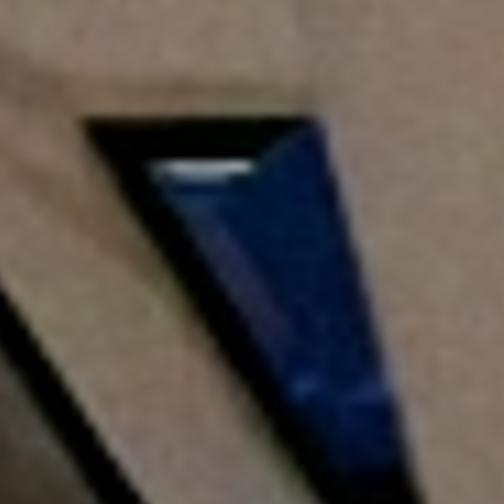

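>>> execute_actions(
  actions=[
    [[0.00005,-0.00002,0.00056,-0.0001,-0.0003,0,-0.98,0,-0.58,-0.7,-0.52,0,0.816,-0.556,-0.94,0,-0.576,-0.696,0.869,-0.67,0.395,-0.154,0.7,-0.9,0,0,0,0,0,0,-0.98,0,-0.95,-0.95,-0.98,0,-0.95,-0.95,-0.98,0,-0.95,-0.95,-0.714,-0.678,-0.9,-0.168,0.4,-0.4],[0.0001,-0.00003,0.00113,-0.0002,-0.0006,0,-0.98,0,-0.58,-0.7,-0.52,0,0.816,-0.556,-0.94,0,-0.576,-0.696,0.869,-0.67,0.395,-0.154,0.7,-0.9,0,0,0,0,0,0,-0.98,0,-0.95,-0.95,-0.98,0,-0.95,-0.95,-0.98,0,-0.95,-0.95,-0.714,-0.678,-0.9,-0.168,0.4,-0.4],[0.00015,-0.00005,0.00169,-0.0003,-0.0009,0,-0.98,0,-0.58,-0.7,-0.52,0,0.816,-0.556,-0.94,0,-0.576,-0.696,0.869,-0.67,0.395,-0.154,0.7,-0.9,0,0,0,0,0,0,-0.98,0,-0.95,-0.95,-0.98,0,-0.95,-0.95,-0.98,0,-0.95,-0.95,-0.714,-0.678,-0.9,-0.168,0.4,-0.4]],
  ],
  cameras=["cam_left_wrist"],
)

>>> zoom_image(
  camera="cam_left_wrist",
  region=[180, 30, 268, 118],
)

>>> zoom_image(
  camera="cam_left_wrist",
  region=[108, 120, 140, 152],
)

Scene clock: 14869.53 s.
left_arm: end_effector_position=(+0.3771, +0.0076, +0.1000) hand_goal=(-0.980, +0.000, -0.580, -0.700, -0.520, +0.000, +0.816, -0.556, -0.940, +0.000, -0.576, -0.696, +0.868, -0.670, +0.394, -0.154) hand_measured=(-0.958, -0.002, -0.574, -0.698, -0.628, +0.000, +0.772, -0.572, -0.930, +0.000, -0.576, -0.696, +0.856, -0.676, +0.292, -0.176) hand_current_ma=(+44, -1, +8, +2, -390, +0, -106, -28, +14, +0, +0, +0, -19, -11, -467, -64) hand_state=(blocked, goal, goal, goal, blocked, goal, blocked, goal, goal, goal, goal, goal, goal, goal, blocked, blocked) hand_current_limit=0.70 hand_speed=-0.90 end_effector_quat_wxyz=(-0.542, +0.834, +0.095, +0.038) | right_arm: end_effector_position=(+0.3505, +0.2908, +0.1678) hand_goal=(-0.980, +0.000, -0.950, -0.950, -0.980, +0.000, -0.950, -0.950, -0.980, +0.000, -0.950, -0.950, -0.714, -0.678, -0.900, -0.168) hand_measured=(-0.980, -0.002, -0.948, -0.948, -0.980, -0.002, -0.948, -0.948, -0.980, -0.002, -0.948, -0.948, -0.712, -0.678, -0.896, -0.168) hand_current_ma=(+0, +0, +1, +1, +0, +0, +0, +1, +0, +0, +0, +1, +0, +0, +1, +0) hand_state=(goal, goal, goal, goal, goal, goal, goal, goal, goal, goal, goal, goal, goal, goal, goal, goal) hand_current_limit=0.40 hand_speed=-0.40 end_effector_quat_wxyz=(-0.383, +0.604, +0.393, +0.578)
Joint positions: left_arm=[-0.333 1.575 0.999 -1.68 -1.012 0.62] | right_arm=[0.685 1.247 0.301 0.903 -0.477 1.558]
Joint torques (N m): left_arm=[-0.73 -8.53 10.32 -1.42 -1.06 -0.11] | right_arm=[-0.62 -3.9 10 1.89 0.03 0.14]
Heat: left arm: hottest elbow 38 °C; right arm: hottest elbow 41 °C.
Hand target: left_arm +0.3956, -0.0022, +0.1175; -0.536, +0.835, +0.109, +0.059 | right_arm +0.3626, +0.3017, +0.1902; -0.388, +0.591, +0.388, +0.591
Off the commanded pose: left_arm 0.027 m, 3 deg | right_arm 0.028 m, 2 deg.
joint sent to its limit (left arm) — joint 4 (wrist pitch), lower limit. The joint targets still meet the commanded pose.
Images, in order (width x height): cam_left_wrist 504x504.

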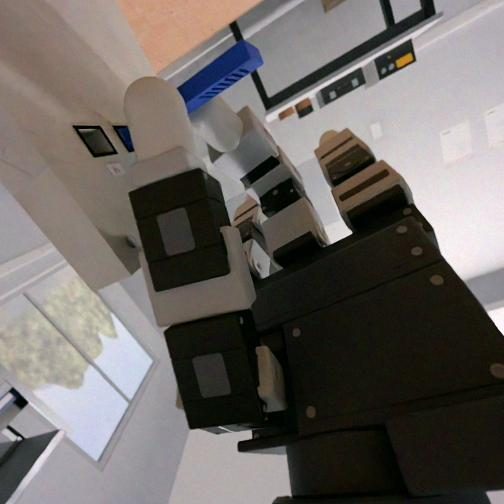

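Scaled by 5.727 from the camera's 504x504 image, which has a finer 720x720 frame.

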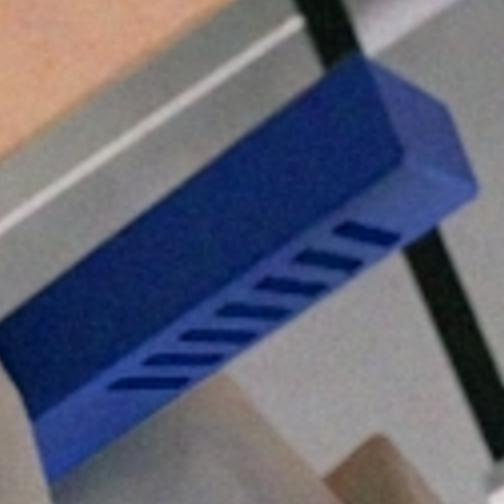

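Scaled by 15.750 from the camera's 504x504 image, which has a finer 720x720 frame.

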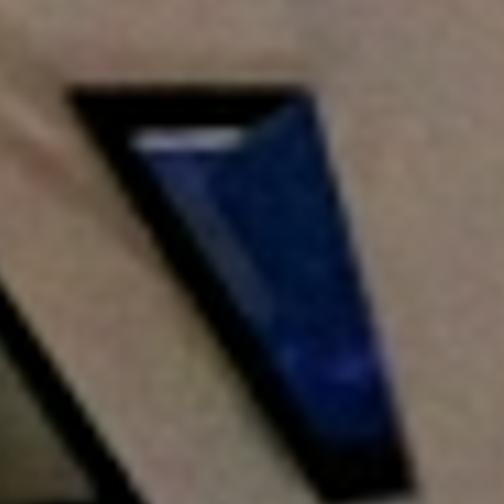

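>>> execute_actions(
  actions=[
    [[-0.00006,0.00299,0,0,0,0.00151,-0.98,0,-0.58,-0.7,-0.52,0,0.816,-0.556,-0.94,0,-0.576,-0.696,0.869,-0.67,0.395,-0.154,0.7,-0.9,0,0,0,0,0,0,-0.98,0,-0.95,-0.95,-0.98,0,-0.95,-0.95,-0.98,0,-0.95,-0.95,-0.714,-0.678,-0.9,-0.168,0.4,-0.4],[-0.00012,0.00597,0,0,0,0.00302,-0.98,0,-0.58,-0.7,-0.52,0,0.816,-0.556,-0.94,0,-0.576,-0.696,0.869,-0.67,0.395,-0.154,0.7,-0.9,0,0,0,0,0,0,-0.98,0,-0.95,-0.95,-0.98,0,-0.95,-0.95,-0.98,0,-0.95,-0.95,-0.714,-0.678,-0.9,-0.168,0.4,-0.4],[-0.00018,0.00896,0,0,0,0.00454,-0.98,0,-0.58,-0.7,-0.52,0,0.816,-0.556,-0.94,0,-0.576,-0.696,0.869,-0.67,0.395,-0.154,0.7,-0.9,0,0,0,0,0,0,-0.98,0,-0.95,-0.95,-0.98,0,-0.95,-0.95,-0.98,0,-0.95,-0.95,-0.714,-0.678,-0.9,-0.168,0.4,-0.4],[-0.00024,0.01194,0,0,0,0.00605,-0.98,0,-0.58,-0.7,-0.52,0,0.816,-0.556,-0.94,0,-0.576,-0.696,0.869,-0.67,0.395,-0.154,0.7,-0.9,0,0,0,0,0,0,-0.98,0,-0.95,-0.95,-0.98,0,-0.95,-0.95,-0.98,0,-0.95,-0.95,-0.714,-0.678,-0.9,-0.168,0.4,-0.4]],
  ],
)

>>> execute_actions(
  actions=[
    [[-0.00003,0.00094,0,0,0,0.00048,-0.98,0,-0.58,-0.7,-0.52,0,0.816,-0.556,-0.94,0,-0.576,-0.696,0.869,-0.67,0.395,-0.154,0.7,-0.9,0,0,0,0,0,0,-0.98,0,-0.95,-0.95,-0.98,0,-0.95,-0.95,-0.98,0,-0.95,-0.95,-0.714,-0.678,-0.9,-0.168,0.4,-0.4],[-0.00006,0.00188,0,0,0,0.00096,-0.98,0,-0.58,-0.7,-0.52,0,0.816,-0.556,-0.94,0,-0.576,-0.696,0.869,-0.67,0.395,-0.154,0.7,-0.9,0,0,0,0,0,0,-0.98,0,-0.95,-0.95,-0.98,0,-0.95,-0.95,-0.98,0,-0.95,-0.95,-0.714,-0.678,-0.9,-0.168,0.4,-0.4]],
  ],
  cameras=["cam_left_wrist"],
)

>>> zoom_image(
  camera="cam_left_wrist",
  region=[108, 120, 140, 152],
)

Scene clock: 14900.70 s.
left_arm: end_effector_position=(+0.3771, +0.0078, +0.1000) hand_goal=(-0.980, +0.000, -0.580, -0.700, -0.520, +0.000, +0.816, -0.556, -0.940, +0.000, -0.576, -0.696, +0.868, -0.670, +0.394, -0.154) hand_measured=(-0.958, -0.002, -0.574, -0.698, -0.628, +0.000, +0.772, -0.572, -0.930, +0.000, -0.576, -0.696, +0.856, -0.676, +0.292, -0.176) hand_current_ma=(+44, -1, +8, +2, -390, +0, -106, -28, +14, +0, +0, +0, -19, -11, -468, -64) hand_state=(blocked, goal, goal, goal, blocked, goal, blocked, goal, goal, goal, goal, goal, goal, goal, blocked, blocked) hand_current_limit=0.70 hand_speed=-0.90 end_effector_quat_wxyz=(-0.542, +0.834, +0.096, +0.038) | right_arm: end_effector_position=(+0.3505, +0.2908, +0.1678) hand_goal=(-0.980, +0.000, -0.950, -0.950, -0.980, +0.000, -0.950, -0.950, -0.980, +0.000, -0.950, -0.950, -0.714, -0.678, -0.900, -0.168) hand_measured=(-0.980, -0.002, -0.948, -0.948, -0.980, -0.002, -0.948, -0.948, -0.980, -0.002, -0.948, -0.948, -0.712, -0.678, -0.896, -0.168) hand_current_ma=(+0, +0, +1, +1, +0, +0, +0, +1, +0, +0, +0, +1, +0, +0, +1, +0) hand_state=(goal, goal, goal, goal, goal, goal, goal, goal, goal, goal, goal, goal, goal, goal, goal, goal) hand_current_limit=0.40 hand_speed=-0.40 end_effector_quat_wxyz=(-0.383, +0.604, +0.393, +0.578)
Joint positions: left_arm=[-0.332 1.575 0.999 -1.68 -1.012 0.62] | right_arm=[0.685 1.247 0.301 0.903 -0.477 1.558]
Joint torques (N m): left_arm=[0.79 -8.59 10.32 -1.42 -1.05 -0.12] | right_arm=[-0.67 -4.07 10.02 1.84 0.03 0.14]
Heat: left arm: hottest elbow 38 °C; right arm: hottest elbow 41 °C.
Hand target: left_arm +0.3955, +0.0050, +0.1175; -0.536, +0.834, +0.117, +0.054 | right_arm +0.3626, +0.3017, +0.1902; -0.388, +0.591, +0.388, +0.591
Off the commanded pose: left_arm 0.026 m, 3 deg | right_arm 0.028 m, 2 deg.
joint sent to its limit (left arm) — joint 4 (wrist pitch), lower limit. The joint targets still meet the commanded pose.

Scene clock: 14901.40 s.
left_arm: end_effector_position=(+0.3771, +0.0085, +0.1000) hand_goal=(-0.980, +0.000, -0.580, -0.700, -0.520, +0.000, +0.816, -0.556, -0.940, +0.000, -0.576, -0.696, +0.868, -0.670, +0.394, -0.154) hand_measured=(-0.958, -0.002, -0.574, -0.698, -0.628, +0.000, +0.772, -0.572, -0.930, +0.000, -0.576, -0.696, +0.856, -0.676, +0.292, -0.178) hand_current_ma=(+44, -1, +8, +2, -390, +0, -106, -28, +14, +0, +0, +0, -17, -9, -468, -66) hand_state=(blocked, goal, goal, goal, blocked, goal, blocked, goal, goal, goal, goal, goal, goal, goal, blocked, blocked) hand_current_limit=0.70 hand_speed=-0.90 end_effector_quat_wxyz=(-0.542, +0.834, +0.096, +0.037) | right_arm: end_effector_position=(+0.3505, +0.2908, +0.1678) hand_goal=(-0.980, +0.000, -0.950, -0.950, -0.980, +0.000, -0.950, -0.950, -0.980, +0.000, -0.950, -0.950, -0.714, -0.678, -0.900, -0.168) hand_measured=(-0.980, -0.002, -0.948, -0.948, -0.980, -0.002, -0.948, -0.948, -0.980, -0.002, -0.948, -0.948, -0.712, -0.678, -0.896, -0.168) hand_current_ma=(+0, +0, +1, +1, +0, +0, +0, +1, +0, +0, +0, +1, +0, +0, +1, +0) hand_state=(goal, goal, goal, goal, goal, goal, goal, goal, goal, goal, goal, goal, goal, goal, goal, goal) hand_current_limit=0.40 hand_speed=-0.40 end_effector_quat_wxyz=(-0.383, +0.604, +0.393, +0.578)
Joint positions: left_arm=[-0.33 1.575 0.999 -1.68 -1.012 0.62] | right_arm=[0.685 1.247 0.301 0.903 -0.477 1.558]
Joint torques (N m): left_arm=[0.85 -8.53 10.3 -1.42 -1.05 -0.12] | right_arm=[-0.73 -3.9 10.03 1.89 0.03 0.15]
Heat: left arm: hottest elbow 38 °C; right arm: hottest elbow 41 °C.
Hand target: left_arm +0.3954, +0.0061, +0.1175; -0.537, +0.834, +0.118, +0.053 | right_arm +0.3626, +0.3017, +0.1902; -0.388, +0.591, +0.388, +0.591
Off the commanded pose: left_arm 0.025 m, 3 deg | right_arm 0.028 m, 2 deg.
joint sent to its limit (left arm) — joint 4 (wrist pitch), lower limit. The joint targets still meet the commanded pose.
Images, in order (width x height): cam_left_wrist 504x504.

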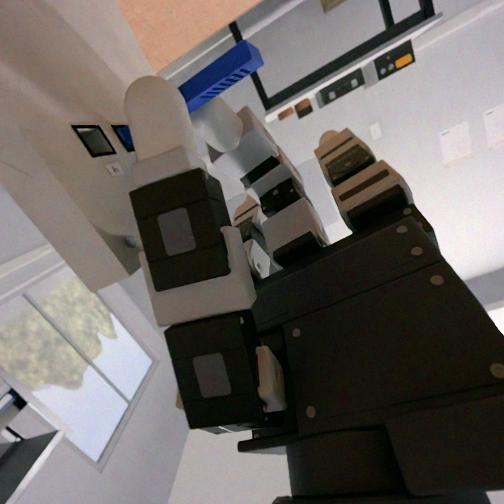

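Scaled by 15.750 from the camera's 504x504 image, which has a finer 720x720 frame.

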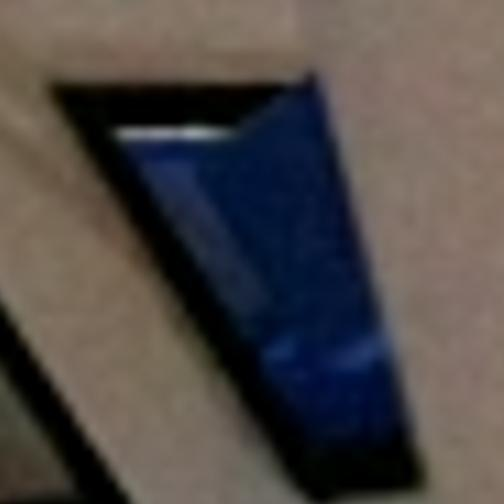

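>>> execute_actions(
  actions=[
    [[-0.00002,0.00047,0,0,0,0.00024,-0.98,0,-0.58,-0.7,-0.52,0,0.816,-0.556,-0.94,0,-0.576,-0.696,0.869,-0.67,0.395,-0.154,0.7,-0.9,0,0,0,0,0,0,-0.98,0,-0.95,-0.95,-0.98,0,-0.95,-0.95,-0.98,0,-0.95,-0.95,-0.714,-0.678,-0.9,-0.168,0.4,-0.4],[-0.00003,0.00094,0,0,0,0.00048,-0.98,0,-0.58,-0.7,-0.52,0,0.816,-0.556,-0.94,0,-0.576,-0.696,0.869,-0.67,0.395,-0.154,0.7,-0.9,0,0,0,0,0,0,-0.98,0,-0.95,-0.95,-0.98,0,-0.95,-0.95,-0.98,0,-0.95,-0.95,-0.714,-0.678,-0.9,-0.168,0.4,-0.4]],
  ],
)

>>> execute_actions(
  actions=[
    [[-0.00002,0.00047,0,0,0,0.00024,-0.98,0,-0.58,-0.7,-0.52,0,0.816,-0.556,-0.94,0,-0.576,-0.696,0.869,-0.67,0.395,-0.154,0.7,-0.9,0,0,0,0,0,0,-0.98,0,-0.95,-0.95,-0.98,0,-0.95,-0.95,-0.98,0,-0.95,-0.95,-0.714,-0.678,-0.9,-0.168,0.4,-0.4],[-0.00003,0.00094,0,0,0,0.00048,-0.98,0,-0.58,-0.7,-0.52,0,0.816,-0.556,-0.94,0,-0.576,-0.696,0.869,-0.67,0.395,-0.154,0.7,-0.9,0,0,0,0,0,0,-0.98,0,-0.95,-0.95,-0.98,0,-0.95,-0.95,-0.98,0,-0.95,-0.95,-0.714,-0.678,-0.9,-0.168,0.4,-0.4]],
  ],
  cameras=["cam_left_wrist"],
)

>>> zoom_image(
  camera="cam_left_wrist",
  region=[108, 120, 140, 152],
)

>>> zoom_image(
  camera="cam_left_wrist",
  region=[180, 30, 268, 118],
)

Scene clock: 14918.63 s.
left_arm: end_effector_position=(+0.3771, +0.0091, +0.1000) hand_goal=(-0.980, +0.000, -0.580, -0.700, -0.520, +0.000, +0.816, -0.556, -0.940, +0.000, -0.576, -0.696, +0.868, -0.670, +0.394, -0.154) hand_measured=(-0.958, -0.002, -0.574, -0.698, -0.628, +0.000, +0.772, -0.572, -0.930, +0.000, -0.576, -0.696, +0.856, -0.676, +0.292, -0.178) hand_current_ma=(+44, -1, +8, +2, -390, +0, -106, -28, +14, +0, +0, +0, -17, -9, -468, -66) hand_state=(blocked, goal, goal, goal, blocked, goal, blocked, goal, goal, goal, goal, goal, goal, goal, blocked, blocked) hand_current_limit=0.70 hand_speed=-0.90 end_effector_quat_wxyz=(-0.542, +0.834, +0.097, +0.037) | right_arm: end_effector_position=(+0.3505, +0.2908, +0.1678) hand_goal=(-0.980, +0.000, -0.950, -0.950, -0.980, +0.000, -0.950, -0.950, -0.980, +0.000, -0.950, -0.950, -0.714, -0.678, -0.900, -0.168) hand_measured=(-0.980, -0.002, -0.948, -0.948, -0.980, -0.002, -0.948, -0.948, -0.980, -0.002, -0.948, -0.948, -0.712, -0.678, -0.896, -0.168) hand_current_ma=(+0, +0, +1, +1, +0, +0, +0, +1, +0, +0, +0, +1, +0, +0, +1, +0) hand_state=(goal, goal, goal, goal, goal, goal, goal, goal, goal, goal, goal, goal, goal, goal, goal, goal) hand_current_limit=0.40 hand_speed=-0.40 end_effector_quat_wxyz=(-0.383, +0.604, +0.393, +0.578)
Joint positions: left_arm=[-0.329 1.575 0.999 -1.68 -1.012 0.62] | right_arm=[0.685 1.247 0.301 0.903 -0.477 1.558]
Joint torques (N m): left_arm=[0.85 -8.59 10.3 -1.42 -1.04 -0.12] | right_arm=[-0.67 -4.01 10.02 1.83 0.03 0.14]
Heat: left arm: hottest elbow 38 °C; right arm: hottest elbow 41 °C.
Hand target: left_arm +0.3954, +0.0067, +0.1175; -0.537, +0.834, +0.118, +0.053 | right_arm +0.3626, +0.3017, +0.1902; -0.388, +0.591, +0.388, +0.591
Off the commanded pose: left_arm 0.025 m, 3 deg | right_arm 0.028 m, 2 deg.
joint sent to its limit (left arm) — joint 4 (wrist pitch), lower limit. The joint targets still meet the commanded pose.

Scene clock: 14919.33 s.
left_arm: end_effector_position=(+0.3771, +0.0097, +0.1000) hand_goal=(-0.980, +0.000, -0.580, -0.700, -0.520, +0.000, +0.816, -0.556, -0.940, +0.000, -0.576, -0.696, +0.868, -0.670, +0.394, -0.154) hand_measured=(-0.958, -0.002, -0.574, -0.698, -0.628, +0.000, +0.772, -0.572, -0.930, +0.000, -0.576, -0.696, +0.856, -0.676, +0.292, -0.178) hand_current_ma=(+44, -1, +8, +2, -390, +0, -106, -28, +14, +0, +0, +0, -17, -9, -468, -66) hand_state=(blocked, goal, goal, goal, blocked, goal, blocked, goal, goal, goal, goal, goal, goal, goal, blocked, blocked) hand_current_limit=0.70 hand_speed=-0.90 end_effector_quat_wxyz=(-0.542, +0.834, +0.098, +0.037) | right_arm: end_effector_position=(+0.3505, +0.2908, +0.1678) hand_goal=(-0.980, +0.000, -0.950, -0.950, -0.980, +0.000, -0.950, -0.950, -0.980, +0.000, -0.950, -0.950, -0.714, -0.678, -0.900, -0.168) hand_measured=(-0.980, -0.002, -0.948, -0.948, -0.980, -0.002, -0.948, -0.948, -0.980, -0.002, -0.948, -0.948, -0.712, -0.678, -0.896, -0.168) hand_current_ma=(+0, +0, +1, +1, +0, +0, +0, +1, +0, +0, +0, +1, +0, +0, +1, +0) hand_state=(goal, goal, goal, goal, goal, goal, goal, goal, goal, goal, goal, goal, goal, goal, goal, goal) hand_current_limit=0.40 hand_speed=-0.40 end_effector_quat_wxyz=(-0.383, +0.604, +0.393, +0.578)
Joint positions: left_arm=[-0.327 1.575 0.999 -1.68 -1.012 0.62] | right_arm=[0.685 1.247 0.301 0.903 -0.477 1.558]
Joint torques (N m): left_arm=[0.85 -8.53 10.3 -1.4 -1.04 -0.12] | right_arm=[-0.67 -3.96 10.03 1.88 0.04 0.14]
Heat: left arm: hottest elbow 38 °C; right arm: hottest elbow 41 °C.
Hand target: left_arm +0.3954, +0.0073, +0.1175; -0.537, +0.834, +0.119, +0.052 | right_arm +0.3626, +0.3017, +0.1902; -0.388, +0.591, +0.388, +0.591
Off the commanded pose: left_arm 0.025 m, 3 deg | right_arm 0.028 m, 2 deg.
joint sent to its limit (left arm) — joint 4 (wrist pitch), lower limit. The joint targets still meet the commanded pose.
Images, in order (width x height): cam_left_wrist 504x504.

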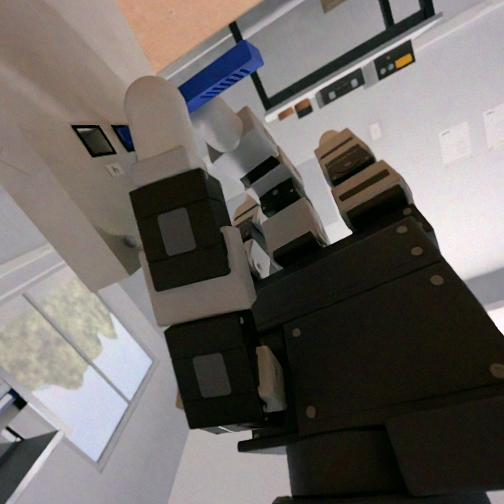

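Scaled by 15.750 from the camera's 504x504 image, which has a finer 720x720 frame.

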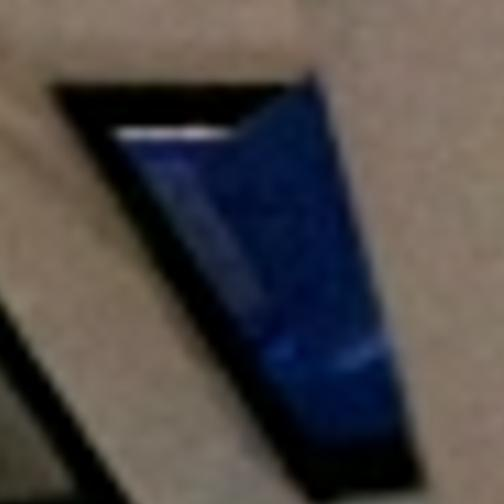

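Scaled by 5.727 from the camera's 504x504 image, which has a finer 720x720 frame.

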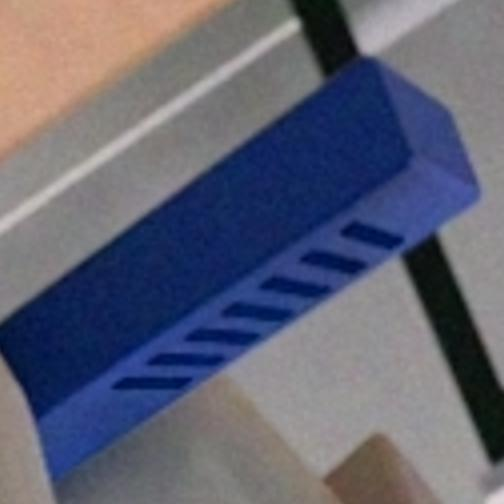

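>>> execute_actions(
  actions=[
    [[-0.00987,0.00333,-0.00705,0.00157,0.00463,0,-0.98,0,-0.58,-0.7,-0.52,0,0.816,-0.556,-0.94,0,-0.576,-0.696,0.869,-0.67,0.395,-0.154,0.7,-0.9,0,0,0,0,0,0,-0.98,0,-0.95,-0.95,-0.98,0,-0.95,-0.95,-0.98,0,-0.95,-0.95,-0.714,-0.678,-0.9,-0.168,0.4,-0.4],[-0.01973,0.00666,-0.01409,0.00313,0.00927,0,-0.98,0,-0.58,-0.7,-0.52,0,0.816,-0.556,-0.94,0,-0.576,-0.696,0.869,-0.67,0.395,-0.154,0.7,-0.9,0,0,0,0,0,0,-0.98,0,-0.95,-0.95,-0.98,0,-0.95,-0.95,-0.98,0,-0.95,-0.95,-0.714,-0.678,-0.9,-0.168,0.4,-0.4],[-0.0296,0.00999,-0.02114,0.0047,0.0139,0,-0.98,0,-0.58,-0.7,-0.52,0,0.816,-0.556,-0.94,0,-0.576,-0.696,0.869,-0.67,0.395,-0.154,0.7,-0.9,0,0,0,0,0,0,-0.98,0,-0.95,-0.95,-0.98,0,-0.95,-0.95,-0.98,0,-0.95,-0.95,-0.714,-0.678,-0.9,-0.168,0.4,-0.4],[-0.03946,0.01332,-0.02819,0.00626,0.01854,0,-0.98,0,-0.58,-0.7,-0.52,0,0.816,-0.556,-0.94,0,-0.576,-0.696,0.869,-0.67,0.395,-0.154,0.7,-0.9,0,0,0,0,0,0,-0.98,0,-0.95,-0.95,-0.98,0,-0.95,-0.95,-0.98,0,-0.95,-0.95,-0.714,-0.678,-0.9,-0.168,0.4,-0.4]],
  ],
  cameras=["cam_left_wrist"],
)

>>> zoom_image(
  camera="cam_left_wrist",
  region=[108, 120, 140, 152],
)

>>> zoom_image(
  camera="cam_left_wrist",
  region=[180, 30, 268, 118],
)

Scene clock: 14991.83 s.
left_arm: end_effector_position=(+0.3758, +0.0103, +0.0992) hand_goal=(-0.980, +0.000, -0.580, -0.700, -0.520, +0.000, +0.816, -0.556, -0.940, +0.000, -0.576, -0.696, +0.868, -0.670, +0.394, -0.154) hand_measured=(-0.958, -0.002, -0.574, -0.698, -0.628, +0.000, +0.772, -0.572, -0.930, +0.000, -0.576, -0.696, +0.856, -0.676, +0.292, -0.178) hand_current_ma=(+44, -1, +8, +2, -390, +0, -106, -28, +14, +0, +0, +0, -17, -9, -468, -66) hand_state=(blocked, goal, goal, goal, blocked, goal, blocked, goal, goal, goal, goal, goal, goal, goal, blocked, blocked) hand_current_limit=0.70 hand_speed=-0.90 end_effector_quat_wxyz=(-0.543, +0.834, +0.097, +0.035) | right_arm: end_effector_position=(+0.3505, +0.2908, +0.1678) hand_goal=(-0.980, +0.000, -0.950, -0.950, -0.980, +0.000, -0.950, -0.950, -0.980, +0.000, -0.950, -0.950, -0.714, -0.678, -0.900, -0.168) hand_measured=(-0.980, -0.002, -0.948, -0.948, -0.980, -0.002, -0.948, -0.948, -0.980, -0.002, -0.948, -0.948, -0.712, -0.678, -0.896, -0.168) hand_current_ma=(+0, +0, +1, +1, +0, +0, +0, +1, +0, +0, +0, +1, +0, +0, +1, +0) hand_state=(goal, goal, goal, goal, goal, goal, goal, goal, goal, goal, goal, goal, goal, goal, goal, goal) hand_current_limit=0.40 hand_speed=-0.40 end_effector_quat_wxyz=(-0.383, +0.604, +0.393, +0.578)
Joint positions: left_arm=[-0.327 1.575 0.996 -1.68 -1.013 0.62] | right_arm=[0.685 1.247 0.301 0.903 -0.477 1.558]
Joint torques (N m): left_arm=[0.73 -8.35 6.06 -1.43 -1.05 -0.13] | right_arm=[-0.56 -3.9 10.02 1.85 0.03 0.14]
Heat: left arm: hottest elbow 38 °C; right arm: hottest elbow 41 °C.
Hand target: left_arm +0.3717, +0.0153, +0.1005; -0.548, +0.830, +0.103, +0.029 | right_arm +0.3626, +0.3017, +0.1902; -0.388, +0.591, +0.388, +0.591
Off the commanded pose: left_arm 0.007 m, 1 deg | right_arm 0.028 m, 2 deg.
joint sent to its limit (left arm) — joint 4 (wrist pitch), lower limit. The joint targets still meet the commanded pose.
Images, in order (width x height): cam_left_wrist 504x504.

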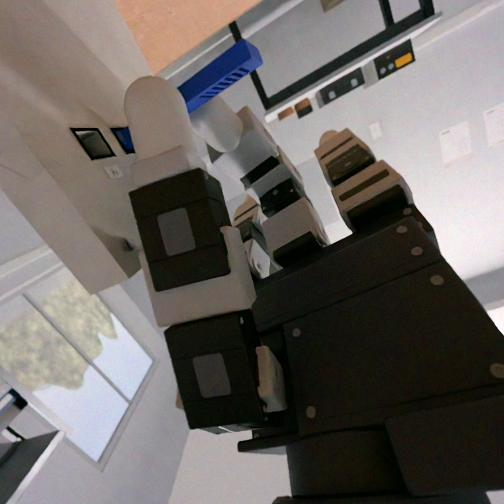

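Scaled by 15.750 from the camera's 504x504 image, which has a finer 720x720 frame.

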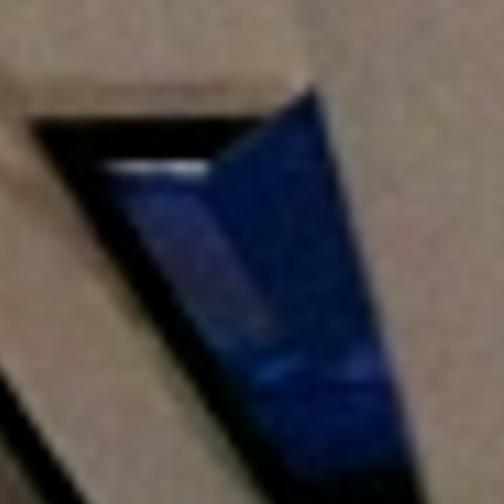

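Scaled by 5.727 from the camera's 504x504 image, which has a finer 720x720 frame.

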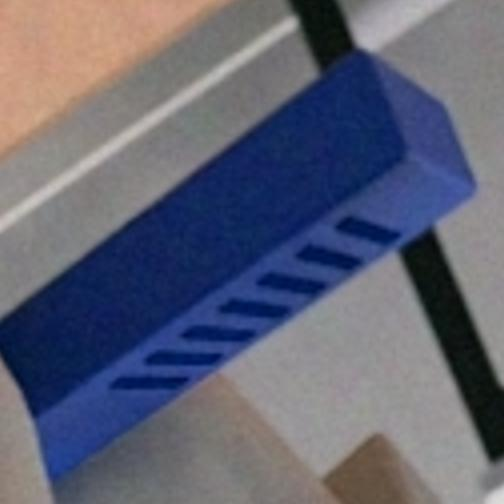

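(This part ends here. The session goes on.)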